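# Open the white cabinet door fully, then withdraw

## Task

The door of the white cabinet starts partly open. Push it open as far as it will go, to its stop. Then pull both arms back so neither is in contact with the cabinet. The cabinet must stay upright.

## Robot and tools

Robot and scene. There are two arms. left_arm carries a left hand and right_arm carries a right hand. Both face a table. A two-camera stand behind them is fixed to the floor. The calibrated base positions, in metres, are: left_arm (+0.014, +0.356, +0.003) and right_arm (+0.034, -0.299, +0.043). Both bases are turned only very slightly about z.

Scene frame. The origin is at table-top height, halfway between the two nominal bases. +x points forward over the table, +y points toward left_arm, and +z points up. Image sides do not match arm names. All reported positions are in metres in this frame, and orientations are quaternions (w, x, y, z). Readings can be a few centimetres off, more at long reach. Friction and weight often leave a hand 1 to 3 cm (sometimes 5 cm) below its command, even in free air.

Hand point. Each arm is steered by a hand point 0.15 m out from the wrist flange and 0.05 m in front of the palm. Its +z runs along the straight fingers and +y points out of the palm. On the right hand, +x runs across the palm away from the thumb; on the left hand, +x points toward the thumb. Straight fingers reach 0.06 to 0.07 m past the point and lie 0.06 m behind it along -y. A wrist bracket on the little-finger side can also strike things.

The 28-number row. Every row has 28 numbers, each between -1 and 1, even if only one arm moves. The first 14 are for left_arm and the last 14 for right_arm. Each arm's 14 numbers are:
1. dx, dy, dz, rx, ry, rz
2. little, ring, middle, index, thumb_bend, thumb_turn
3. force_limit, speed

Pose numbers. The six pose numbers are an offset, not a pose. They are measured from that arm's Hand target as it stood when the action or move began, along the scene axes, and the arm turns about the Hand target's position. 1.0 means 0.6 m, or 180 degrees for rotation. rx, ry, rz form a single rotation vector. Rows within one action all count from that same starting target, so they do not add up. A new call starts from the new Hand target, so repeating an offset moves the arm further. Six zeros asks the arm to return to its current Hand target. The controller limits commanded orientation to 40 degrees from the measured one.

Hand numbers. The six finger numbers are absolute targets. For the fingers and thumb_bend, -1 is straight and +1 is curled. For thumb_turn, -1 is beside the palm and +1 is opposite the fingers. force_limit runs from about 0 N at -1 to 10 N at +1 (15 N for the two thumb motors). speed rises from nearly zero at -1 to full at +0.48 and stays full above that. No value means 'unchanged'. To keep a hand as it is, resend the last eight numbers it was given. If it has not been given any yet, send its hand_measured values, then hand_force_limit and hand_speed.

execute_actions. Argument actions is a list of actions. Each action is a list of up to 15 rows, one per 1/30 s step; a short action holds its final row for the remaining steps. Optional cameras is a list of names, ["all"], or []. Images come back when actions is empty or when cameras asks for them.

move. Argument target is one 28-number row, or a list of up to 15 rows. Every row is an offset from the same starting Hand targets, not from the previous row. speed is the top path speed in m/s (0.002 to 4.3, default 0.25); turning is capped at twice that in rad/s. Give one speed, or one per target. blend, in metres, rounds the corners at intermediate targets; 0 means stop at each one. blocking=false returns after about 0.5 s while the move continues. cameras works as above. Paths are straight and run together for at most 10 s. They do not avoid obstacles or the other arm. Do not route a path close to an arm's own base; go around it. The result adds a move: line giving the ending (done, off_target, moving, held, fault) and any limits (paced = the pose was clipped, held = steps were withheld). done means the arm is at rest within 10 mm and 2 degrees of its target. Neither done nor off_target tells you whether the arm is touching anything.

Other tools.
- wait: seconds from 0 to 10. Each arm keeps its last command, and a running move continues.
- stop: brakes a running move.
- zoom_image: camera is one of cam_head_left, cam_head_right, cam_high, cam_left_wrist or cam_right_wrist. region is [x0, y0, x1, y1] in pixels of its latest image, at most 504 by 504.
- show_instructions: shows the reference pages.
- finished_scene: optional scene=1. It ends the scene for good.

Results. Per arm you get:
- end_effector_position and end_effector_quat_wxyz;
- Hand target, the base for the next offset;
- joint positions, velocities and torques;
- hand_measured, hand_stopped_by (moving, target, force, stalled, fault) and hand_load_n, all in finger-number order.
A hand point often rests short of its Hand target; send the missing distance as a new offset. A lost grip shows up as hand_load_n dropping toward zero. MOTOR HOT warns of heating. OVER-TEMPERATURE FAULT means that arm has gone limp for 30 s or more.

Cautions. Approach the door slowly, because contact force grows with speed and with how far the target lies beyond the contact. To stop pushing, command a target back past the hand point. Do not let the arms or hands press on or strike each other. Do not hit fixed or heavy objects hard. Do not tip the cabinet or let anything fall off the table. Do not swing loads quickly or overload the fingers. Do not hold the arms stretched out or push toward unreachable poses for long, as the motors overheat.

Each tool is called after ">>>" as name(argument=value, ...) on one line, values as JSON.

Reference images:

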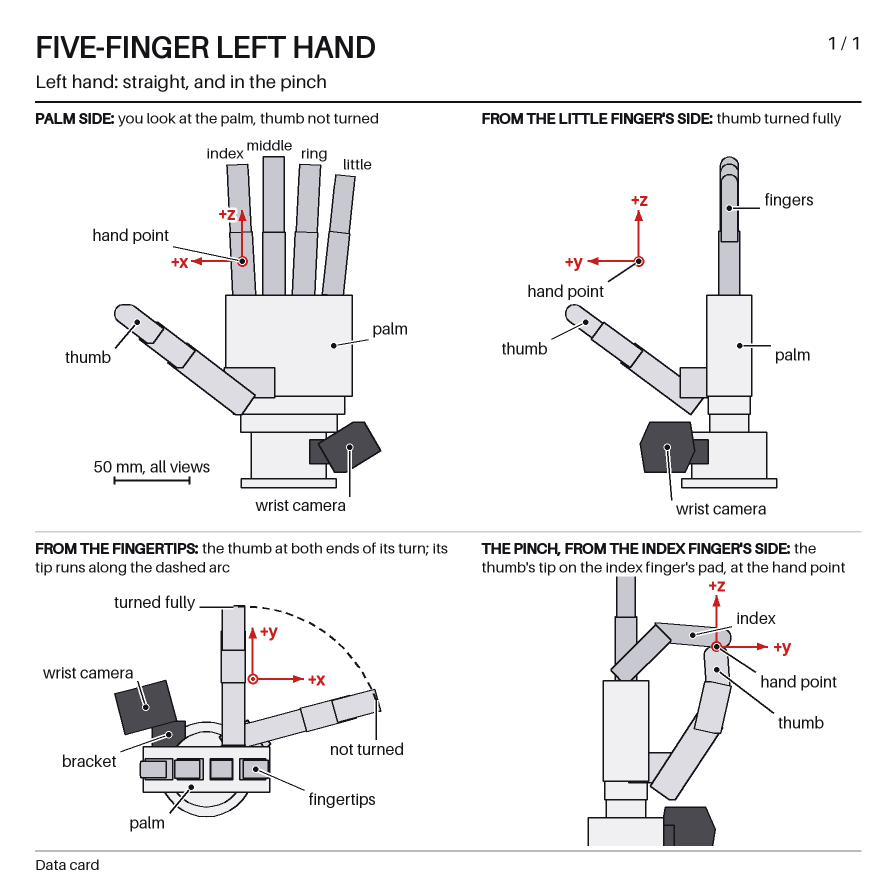

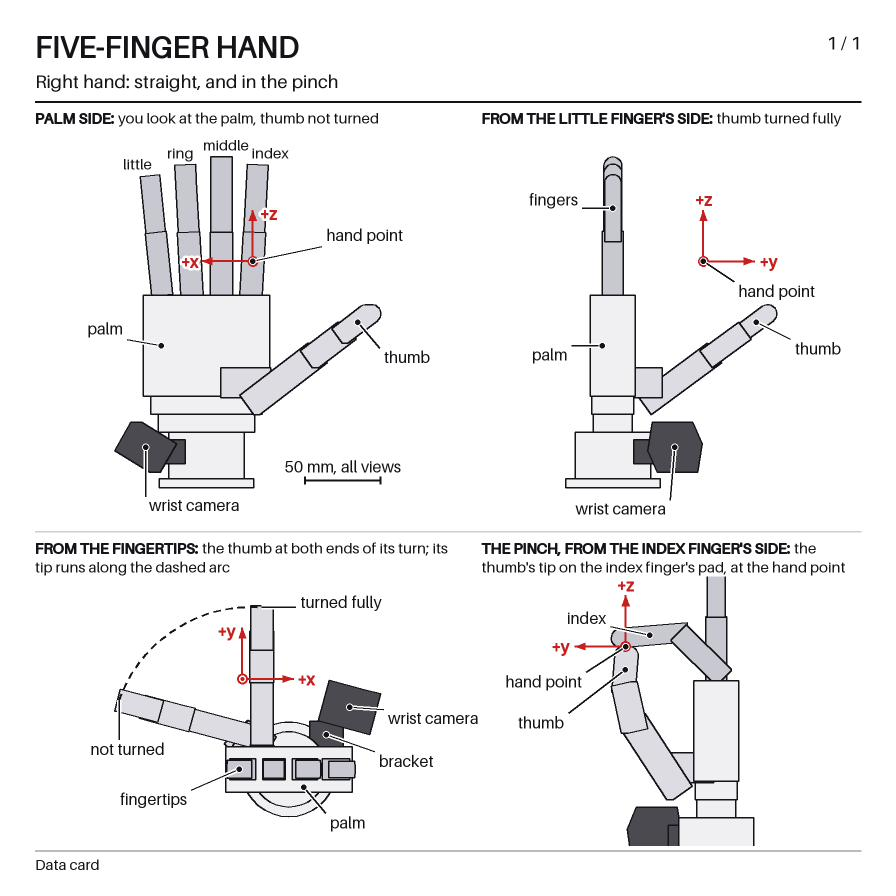

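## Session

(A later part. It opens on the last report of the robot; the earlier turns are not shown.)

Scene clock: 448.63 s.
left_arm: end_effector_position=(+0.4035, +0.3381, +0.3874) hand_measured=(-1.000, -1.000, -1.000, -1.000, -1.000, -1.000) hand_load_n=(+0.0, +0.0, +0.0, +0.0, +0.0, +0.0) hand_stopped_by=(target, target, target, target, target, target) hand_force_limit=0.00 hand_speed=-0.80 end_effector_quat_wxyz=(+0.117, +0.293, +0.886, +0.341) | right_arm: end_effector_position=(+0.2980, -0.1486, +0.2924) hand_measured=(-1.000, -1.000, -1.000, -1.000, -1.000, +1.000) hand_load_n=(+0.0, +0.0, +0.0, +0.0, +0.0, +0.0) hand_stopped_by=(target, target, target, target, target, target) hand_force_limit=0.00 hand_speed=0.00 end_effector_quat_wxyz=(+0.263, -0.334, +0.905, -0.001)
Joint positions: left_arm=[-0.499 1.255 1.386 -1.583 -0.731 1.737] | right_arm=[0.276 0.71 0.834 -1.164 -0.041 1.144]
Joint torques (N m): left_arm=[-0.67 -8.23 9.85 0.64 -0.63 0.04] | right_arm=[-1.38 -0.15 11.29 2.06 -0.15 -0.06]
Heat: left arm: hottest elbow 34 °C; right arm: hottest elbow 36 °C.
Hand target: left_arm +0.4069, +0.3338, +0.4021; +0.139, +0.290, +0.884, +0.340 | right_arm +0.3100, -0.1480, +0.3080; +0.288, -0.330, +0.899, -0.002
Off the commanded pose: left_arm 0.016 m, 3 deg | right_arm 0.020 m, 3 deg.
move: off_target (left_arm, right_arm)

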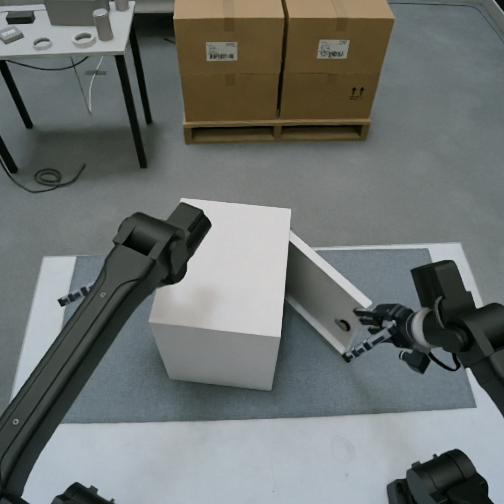

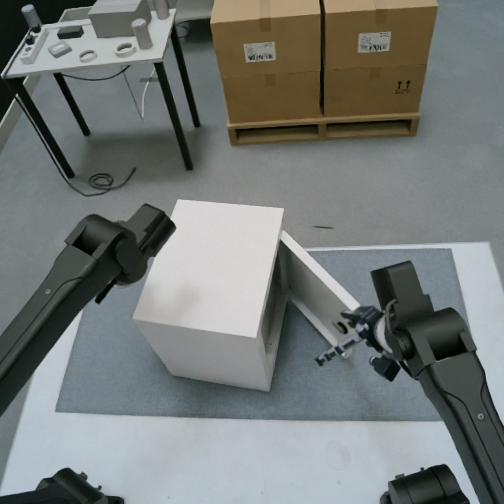

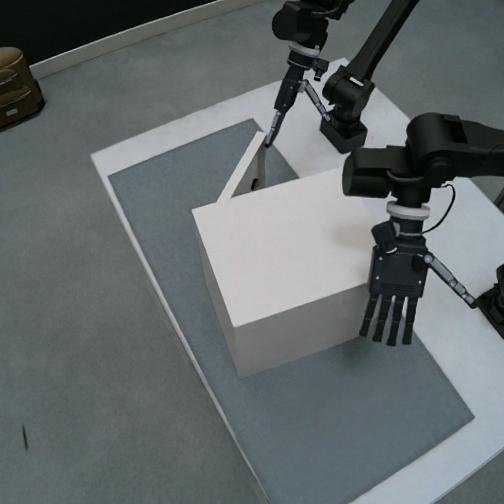

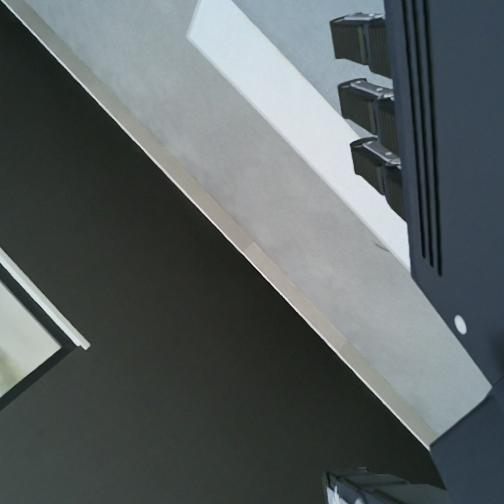

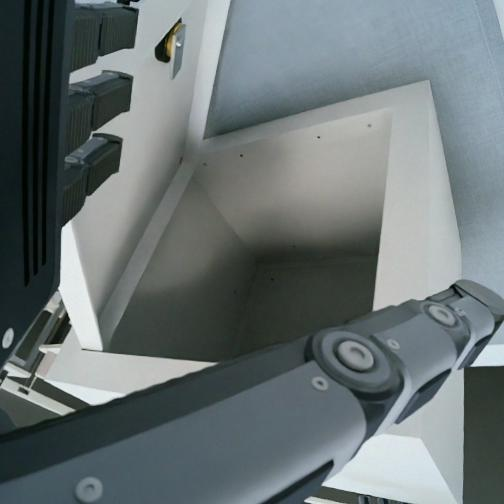

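>>> move(target=[[0,0,0,0,0,0,-1,-1,-1,-1,-1,-1,0,-0.8,0.015,0.033,0.012,0,0,0,-1,-1,-1,-1,-1,1,0,0],[0,0,0,0,0,0,-1,-1,-1,-1,-1,-1,0,-0.8,0.052,-0.04,0.012,-0.036,-0.013,0.0579,-1,-1,-1,-1,-1,1,0,0],[0,0,0,0,0,0,-1,-1,-1,-1,-1,-1,0,-0.8,0.103,-0.104,0.012,-0.0721,-0.0259,0.1158,-1,-1,-1,-1,-1,1,0,0]], speed=0.1, blend=[0.01, 0.02, 0], cameras=["cam_head_left", "cam_high", "cam_right_wrist"])

>>> zoom_image(camera="cam_head_left", region=[260, 180, 440, 360])

Scene clock: 474.50 s.
left_arm: end_effector_position=(+0.4035, +0.3381, +0.3874) hand_measured=(-1.000, -1.000, -1.000, -1.000, -1.000, -1.000) hand_load_n=(+0.0, +0.0, +0.0, +0.0, +0.0, +0.0) hand_stopped_by=(target, target, target, target, target, target) hand_force_limit=0.00 hand_speed=-0.80 end_effector_quat_wxyz=(+0.117, +0.293, +0.886, +0.341) | right_arm: end_effector_position=(+0.3459, -0.2058, +0.2793) hand_measured=(-1.000, -1.000, -1.000, -1.000, -1.000, +1.000) hand_load_n=(+0.0, +0.0, +0.0, +0.0, +0.0, +0.0) hand_stopped_by=(target, target, target, target, target, target) hand_force_limit=0.00 hand_speed=0.00 end_effector_quat_wxyz=(+0.239, -0.523, +0.817, -0.040)
Joint positions: left_arm=[-0.499 1.255 1.386 -1.583 -0.731 1.737] | right_arm=[0.022 0.942 0.955 -1.128 -0.181 0.487]
Joint torques (N m): left_arm=[-0.67 -8.23 9.85 0.65 -0.63 0.03] | right_arm=[-1.67 -2.61 15.49 1.88 -0.29 -0.06]
Heat: left arm: hottest elbow 34 °C; right arm: hottest elbow 36 °C.
Hand target: left_arm +0.4069, +0.3338, +0.4021; +0.139, +0.290, +0.884, +0.340 | right_arm +0.3718, -0.2104, +0.3152; +0.281, -0.517, +0.806, -0.065
Off the commanded pose: left_arm 0.016 m, 3 deg | right_arm 0.045 m, 6 deg.
move: off_target (left_arm, right_arm)
Images, in order (width x height): cam_head_left 504x504, cam_high 504x504, cam_right_wrist 504x504.

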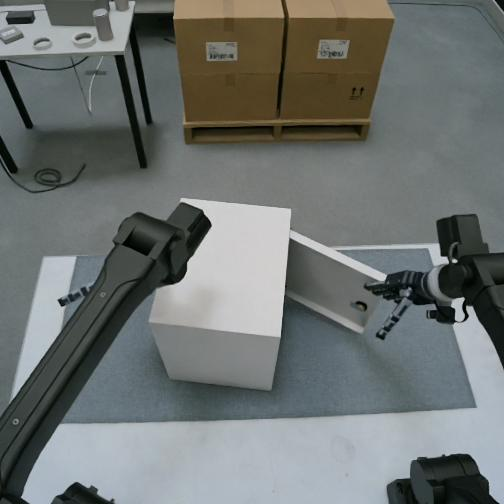

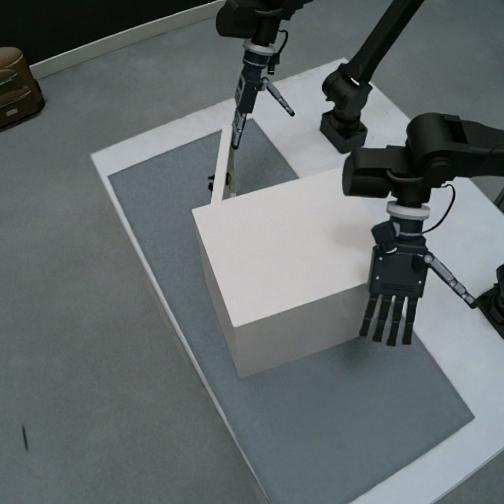

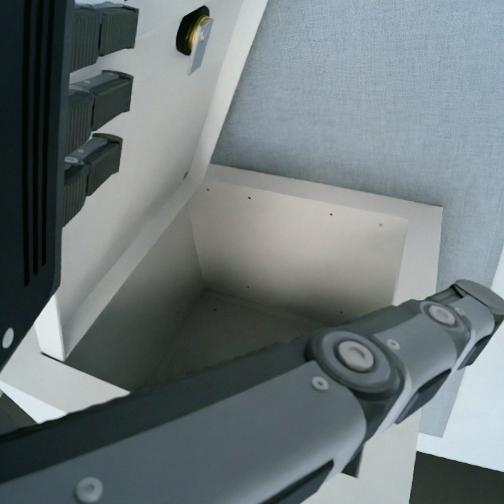

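Scaled by 2.800 from the camera's 504x504 image, which has a finer 720x720 frame.

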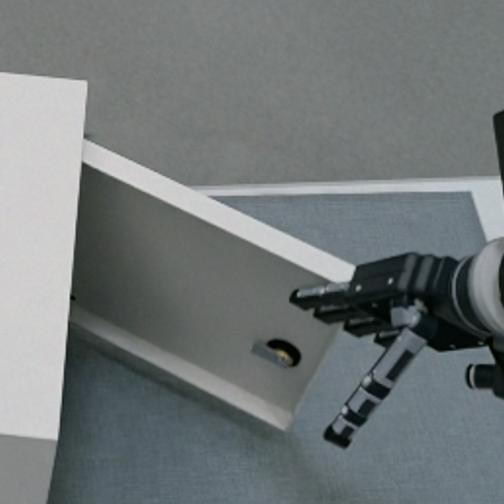

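>>> move(target=[[0,0,0,0,0,0,-1,-1,-1,-1,-1,-1,0,-0.8,0.062,-0.055,0.03,-0.036,-0.013,0.0579,-1,-1,-1,-1,-1,1,0,0],[0,0,0,0,0,0,-1,-1,-1,-1,-1,-1,0,-0.8,0.14,-0.088,0.03,-0.0721,-0.0259,0.1158,-1,-1,-1,-1,-1,1,0,0]], speed=0.1, blend=[0.02, 0], cameras=["cam_head_left", "cam_high", "cam_right_wrist"])

>>> zoom_image(camera="cam_head_left", region=[260, 180, 440, 360])

Scene clock: 488.23 s.
left_arm: end_effector_position=(+0.4035, +0.3381, +0.3874) hand_measured=(-1.000, -1.000, -1.000, -1.000, -1.000, -1.000) hand_load_n=(+0.0, +0.0, +0.0, +0.0, +0.0, +0.0) hand_stopped_by=(target, target, target, target, target, target) hand_force_limit=0.00 hand_speed=-0.80 end_effector_quat_wxyz=(+0.117, +0.293, +0.886, +0.341) | right_arm: end_effector_position=(+0.4309, -0.2701, +0.2900) hand_measured=(-1.000, -1.000, -1.000, -1.000, -1.000, +1.000) hand_load_n=(+0.0, -2.0, +0.0, +0.0, -0.5, +0.0) hand_stopped_by=(target, target, target, target, target, target) hand_force_limit=0.00 hand_speed=0.00 end_effector_quat_wxyz=(-0.217, +0.671, -0.703, +0.093)
Joint positions: left_arm=[-0.499 1.255 1.386 -1.583 -0.731 1.737] | right_arm=[-0.092 1.224 1.214 -1.128 -0.204 -0.01]
Joint torques (N m): left_arm=[-0.67 -8.23 9.83 0.65 -0.64 0.04] | right_arm=[-0.44 -6.48 16.88 1.37 -1.05 -0.09]
Heat: left arm: hottest elbow 34 °C; right arm: hottest elbow 39 °C.
Hand target: left_arm +0.4069, +0.3338, +0.4021; +0.139, +0.290, +0.884, +0.340 | right_arm +0.4558, -0.2632, +0.3332; -0.260, +0.679, -0.675, +0.124
Off the commanded pose: left_arm 0.016 m, 3 deg | right_arm 0.050 m, 7 deg.
move: off_target (left_arm, right_arm)
Images, in order (width x height): cam_head_left 504x504, cam_high 504x504, cam_right_wrist 504x504.

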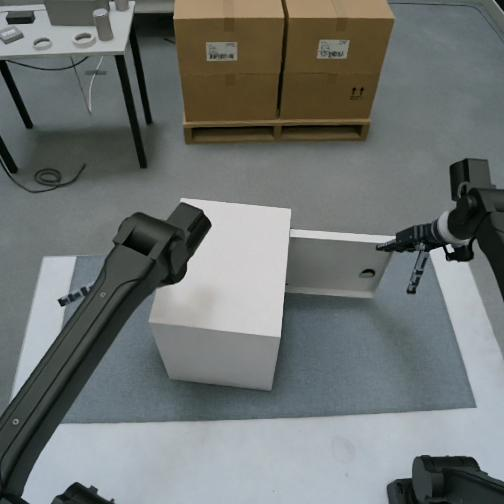

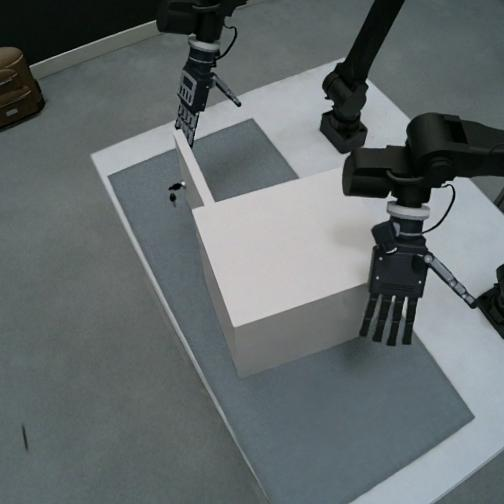

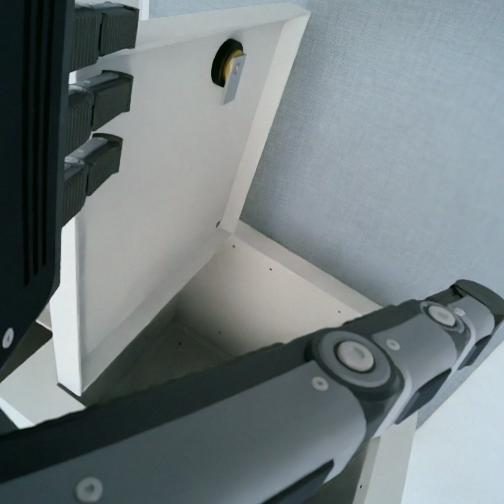

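Scaled by 2.800 from the camera's 504x504 image, which has a finer 720x720 frame.

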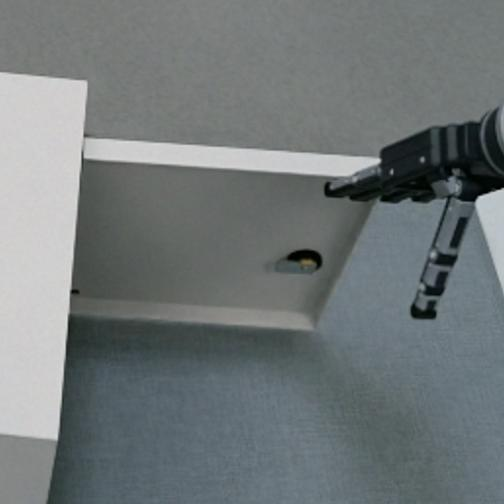

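>>> move(target=[[0,0,0,0,0,0,-1,-1,-1,-1,-1,-1,0,-0.8,0.075,-0.018,0.0,-0.036,-0.013,0.0579,-1,-1,-1,-1,-1,1,0,0],[0,0,0,0,0,0,-1,-1,-1,-1,-1,-1,0,-0.8,0.155,-0.018,0.0,-0.0721,-0.0259,0.1158,-1,-1,-1,-1,-1,1,0,0]], speed=0.1, blend=[0.02, 0], cameras=["cam_head_left", "cam_high", "cam_right_wrist"])

>>> zoom_image(camera="cam_head_left", region=[260, 160, 440, 340])

Scene clock: 500.33 s.
left_arm: end_effector_position=(+0.4035, +0.3381, +0.3874) hand_measured=(-1.000, -1.000, -1.000, -1.000, -1.000, -1.000) hand_load_n=(+0.0, +0.0, +0.5, +0.0, +0.0, +0.0) hand_stopped_by=(target, target, target, target, target, target) hand_force_limit=0.00 hand_speed=-0.80 end_effector_quat_wxyz=(+0.117, +0.293, +0.886, +0.341) | right_arm: end_effector_position=(+0.5241, -0.2955, +0.2913) hand_measured=(-1.000, -1.000, -1.000, -1.000, -1.000, +1.000) hand_load_n=(+0.0, -0.5, -1.0, +0.0, +0.0, +0.0) hand_stopped_by=(target, target, target, target, target, target) hand_force_limit=0.00 hand_speed=0.00 end_effector_quat_wxyz=(-0.192, +0.800, -0.551, +0.141)
Joint positions: left_arm=[-0.499 1.255 1.386 -1.583 -0.731 1.737] | right_arm=[-0.067 1.477 1.48 -1.128 -0.187 -0.398]
Joint torques (N m): left_arm=[-0.73 -8.23 9.84 0.66 -0.64 0.04] | right_arm=[1.9 -10.23 16.47 1.37 -0.64 -0.1]
Heat: left arm: hottest elbow 34 °C; right arm: hottest elbow 40 °C.
Hand target: left_arm +0.4069, +0.3338, +0.4021; +0.139, +0.290, +0.884, +0.340 | right_arm +0.5488, -0.2740, +0.3332; -0.228, +0.809, -0.512, +0.177
Off the commanded pose: left_arm 0.016 m, 3 deg | right_arm 0.053 m, 7 deg.
move: off_target (left_arm, right_arm)
Images, in order (width x height): cam_head_left 504x504, cam_high 504x504, cam_right_wrist 504x504.

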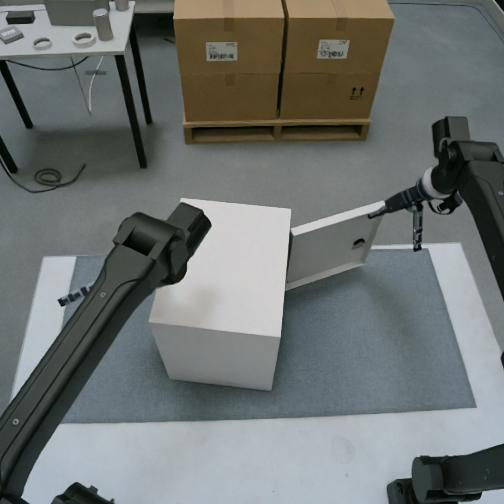

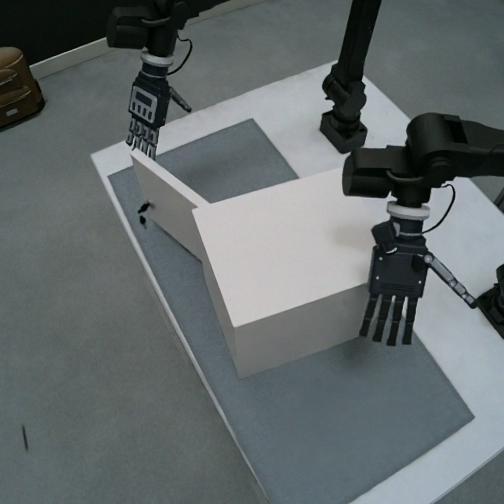

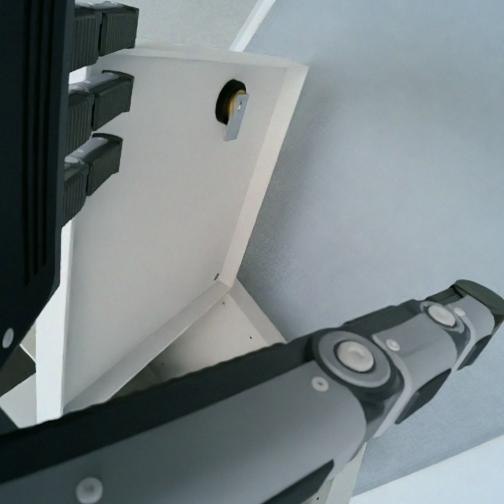

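Scaled by 2.800 from the camera's 504x504 image, which has a finer 720x720 frame.

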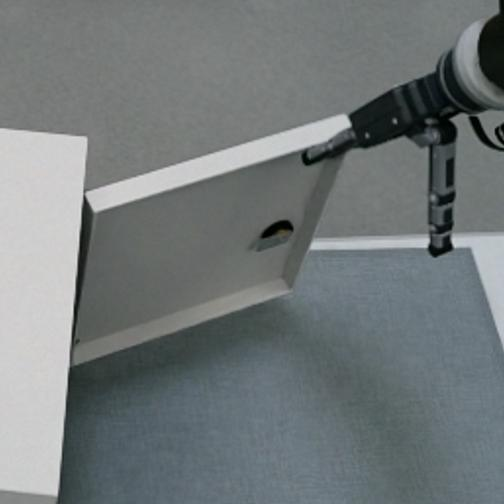

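>>> move(target=[[0,0,0,0,0,0,-1,-1,-1,-1,-1,-1,0,-0.8,0.086,0.01,0.0,-0.036,-0.013,0.0579,-1,-1,-1,-1,-1,1,0,0],[0,0,0,0,0,0,-1,-1,-1,-1,-1,-1,0,-0.8,0.172,0.045,0.0,-0.0721,-0.0259,0.1158,-1,-1,-1,-1,-1,1,0,0]], speed=0.1, blend=[0.02, 0], cameras=["cam_head_left", "cam_high", "cam_right_wrist"])

>>> zoom_image(camera="cam_head_left", region=[260, 120, 440, 300])

Scene clock: 508.53 s.
left_arm: end_effector_position=(+0.4035, +0.3381, +0.3874) hand_measured=(-1.000, -1.000, -1.000, -1.000, -1.000, -1.000) hand_load_n=(+0.0, +0.0, +0.0, +0.5, +0.0, +0.0) hand_stopped_by=(target, target, target, target, target, target) hand_force_limit=0.00 hand_speed=-0.80 end_effector_quat_wxyz=(+0.117, +0.293, +0.886, +0.341) | right_arm: end_effector_position=(+0.6309, -0.2667, +0.2909) hand_measured=(-1.000, -1.000, -1.000, -1.000, -1.000, +1.000) hand_load_n=(+0.0, -0.5, -1.5, +0.0, +0.0, +0.0) hand_stopped_by=(target, target, target, target, target, target) hand_force_limit=0.00 hand_speed=0.00 end_effector_quat_wxyz=(-0.160, +0.902, -0.356, +0.184)
Joint positions: left_arm=[-0.499 1.255 1.386 -1.583 -0.731 1.737] | right_arm=[0.048 1.739 1.802 -1.16 -0.141 -0.746]
Joint torques (N m): left_arm=[-0.67 -8.29 9.84 0.64 -0.64 0.04] | right_arm=[1.08 -13.22 16.81 1.01 -0.29 -0.07]
Heat: left arm: hottest elbow 34 °C; right arm: hottest elbow 40 °C.
Hand target: left_arm +0.4069, +0.3338, +0.4021; +0.139, +0.290, +0.884, +0.340 | right_arm +0.6520, -0.2470, +0.3332; -0.184, +0.901, -0.325, +0.222
Off the commanded pose: left_arm 0.016 m, 3 deg | right_arm 0.051 m, 6 deg.
move: off_target (left_arm, right_arm)
Images, in order (width x height): cam_head_left 504x504, cam_high 504x504, cam_right_wrist 504x504.

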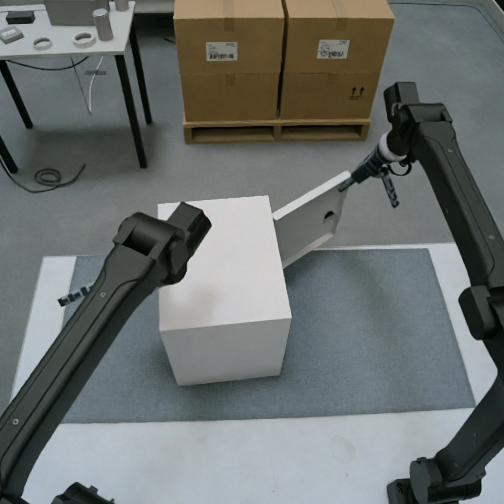

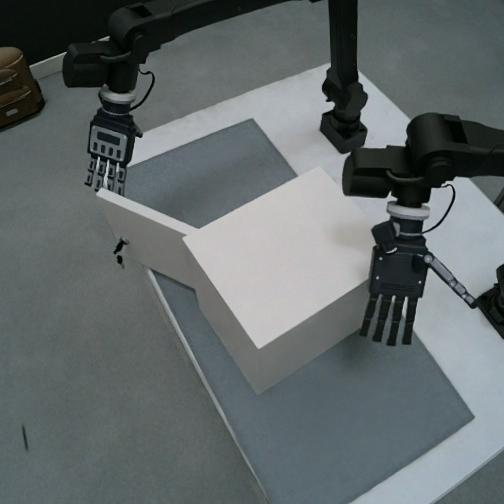

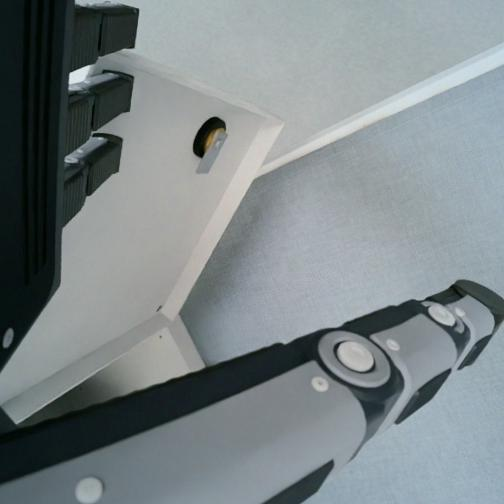

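Scaled by 2.800 from the camera's 504x504 image, which has a finer 720x720 frame.

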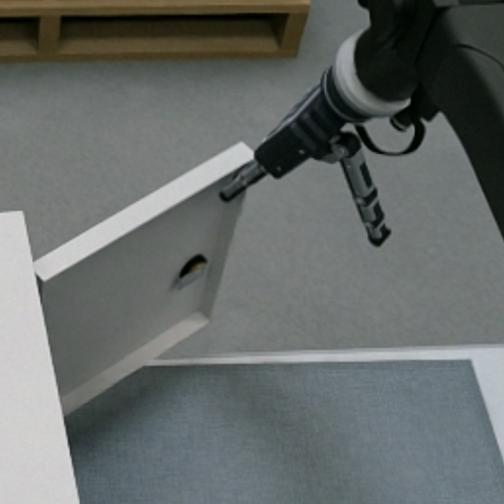

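>>> move(target=[[0,0,0,0,0,0,-1,-1,-1,-1,-1,-1,0,-0.8,-0.06,-0.055,0.0,0,0,0,-1,-1,-1,-1,-1,1,0,0],[0,0,0,0,0,0,-1,-1,-1,-1,-1,-1,0,-0.8,-0.18,-0.16,0.0,0,0,0,-1,-1,-1,-1,-1,1,0,0],[0,0,0,0,0,0,-1,-1,-1,-1,-1,-1,0,-0.8,-0.2,-0.28,0.1,0,0,0,-1,-1,-1,-1,-1,1,0,0]], speed=[0.08, 0.12, 0.2], blend=[0.02, 0.03, 0], cameras=["all"])

>>> zoom_image(camera="cam_head_left", region=[130, 120, 400, 390])

Scene clock: 523.73 s.
left_arm: end_effector_position=(+0.4035, +0.3381, +0.3874) hand_measured=(-1.000, -1.000, -1.000, -1.000, -1.000, -1.000) hand_load_n=(+0.0, +0.0, +0.0, +0.0, +0.0, +0.0) hand_stopped_by=(target, target, target, target, target, target) hand_force_limit=0.00 hand_speed=-0.80 end_effector_quat_wxyz=(+0.117, +0.293, +0.886, +0.341) | right_arm: end_effector_position=(+0.5213, -0.4114, +0.3625) hand_measured=(-1.000, -1.000, -1.000, -1.000, -1.000, +1.000) hand_load_n=(+0.0, +0.0, +0.0, +0.0, +0.0, +0.0) hand_stopped_by=(target, target, target, target, target, target) hand_force_limit=0.00 hand_speed=0.00 end_effector_quat_wxyz=(-0.179, +0.903, -0.341, +0.191)
Joint positions: left_arm=[-0.499 1.255 1.386 -1.583 -0.731 1.737] | right_arm=[-0.268 1.503 1.701 -1.338 -0.319 -1.056]
Joint torques (N m): left_arm=[-0.67 -8.23 9.84 0.66 -0.64 0.04] | right_arm=[-0.67 -9.88 14.97 0.57 -0.39 -0.08]
Heat: left arm: hottest elbow 34 °C; right arm: hottest elbow 42 °C.
Hand target: left_arm +0.4069, +0.3338, +0.4021; +0.139, +0.290, +0.884, +0.340 | right_arm +0.5320, -0.4150, +0.3932; -0.184, +0.901, -0.325, +0.222
Off the commanded pose: left_arm 0.016 m, 3 deg | right_arm 0.033 m, 4 deg.
move: off_target (left_arm, right_arm)

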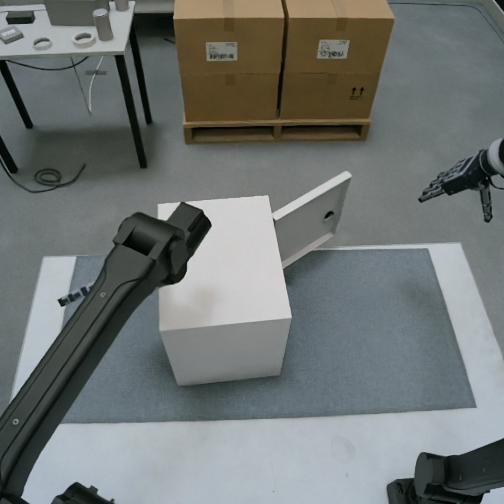

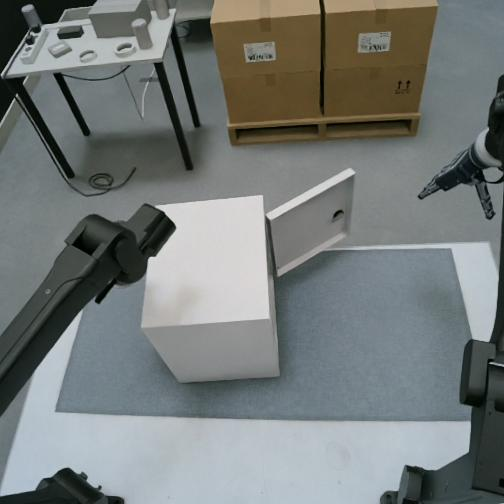

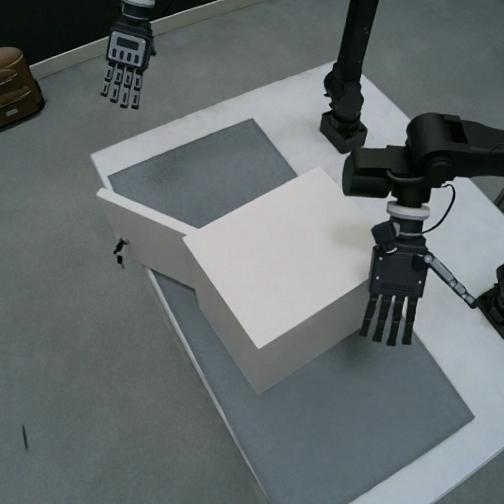

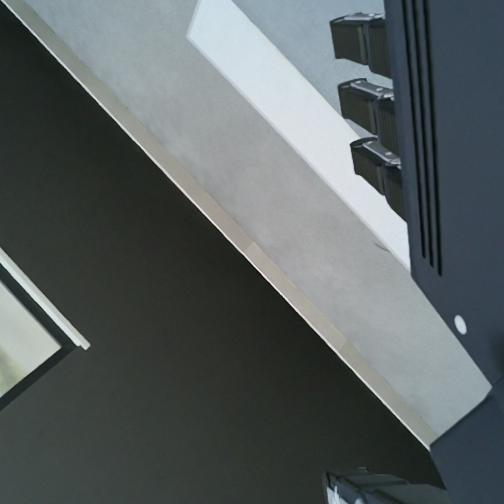

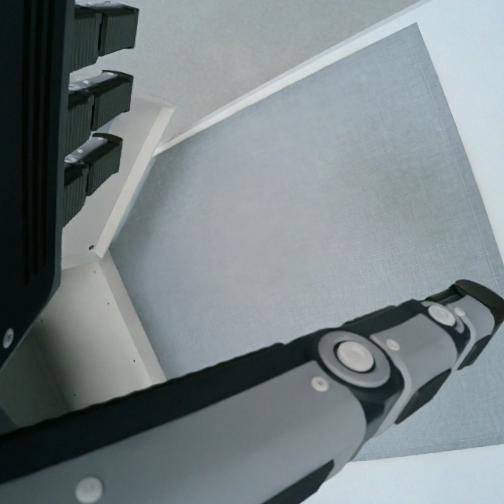

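Scaled by 1.867 from the camera's 504x504 image, which has a finer 720x720 frame.

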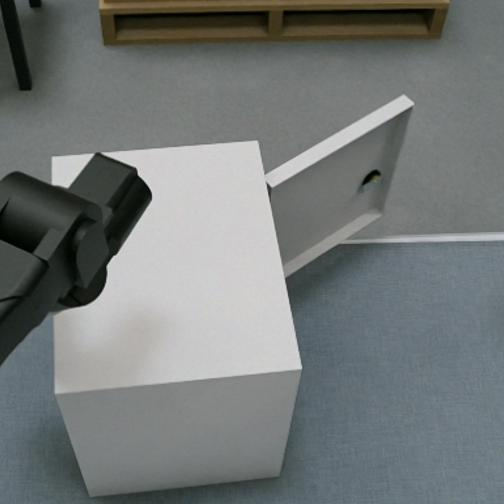

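>>> finished_scene()

The scene is finished: the task was done.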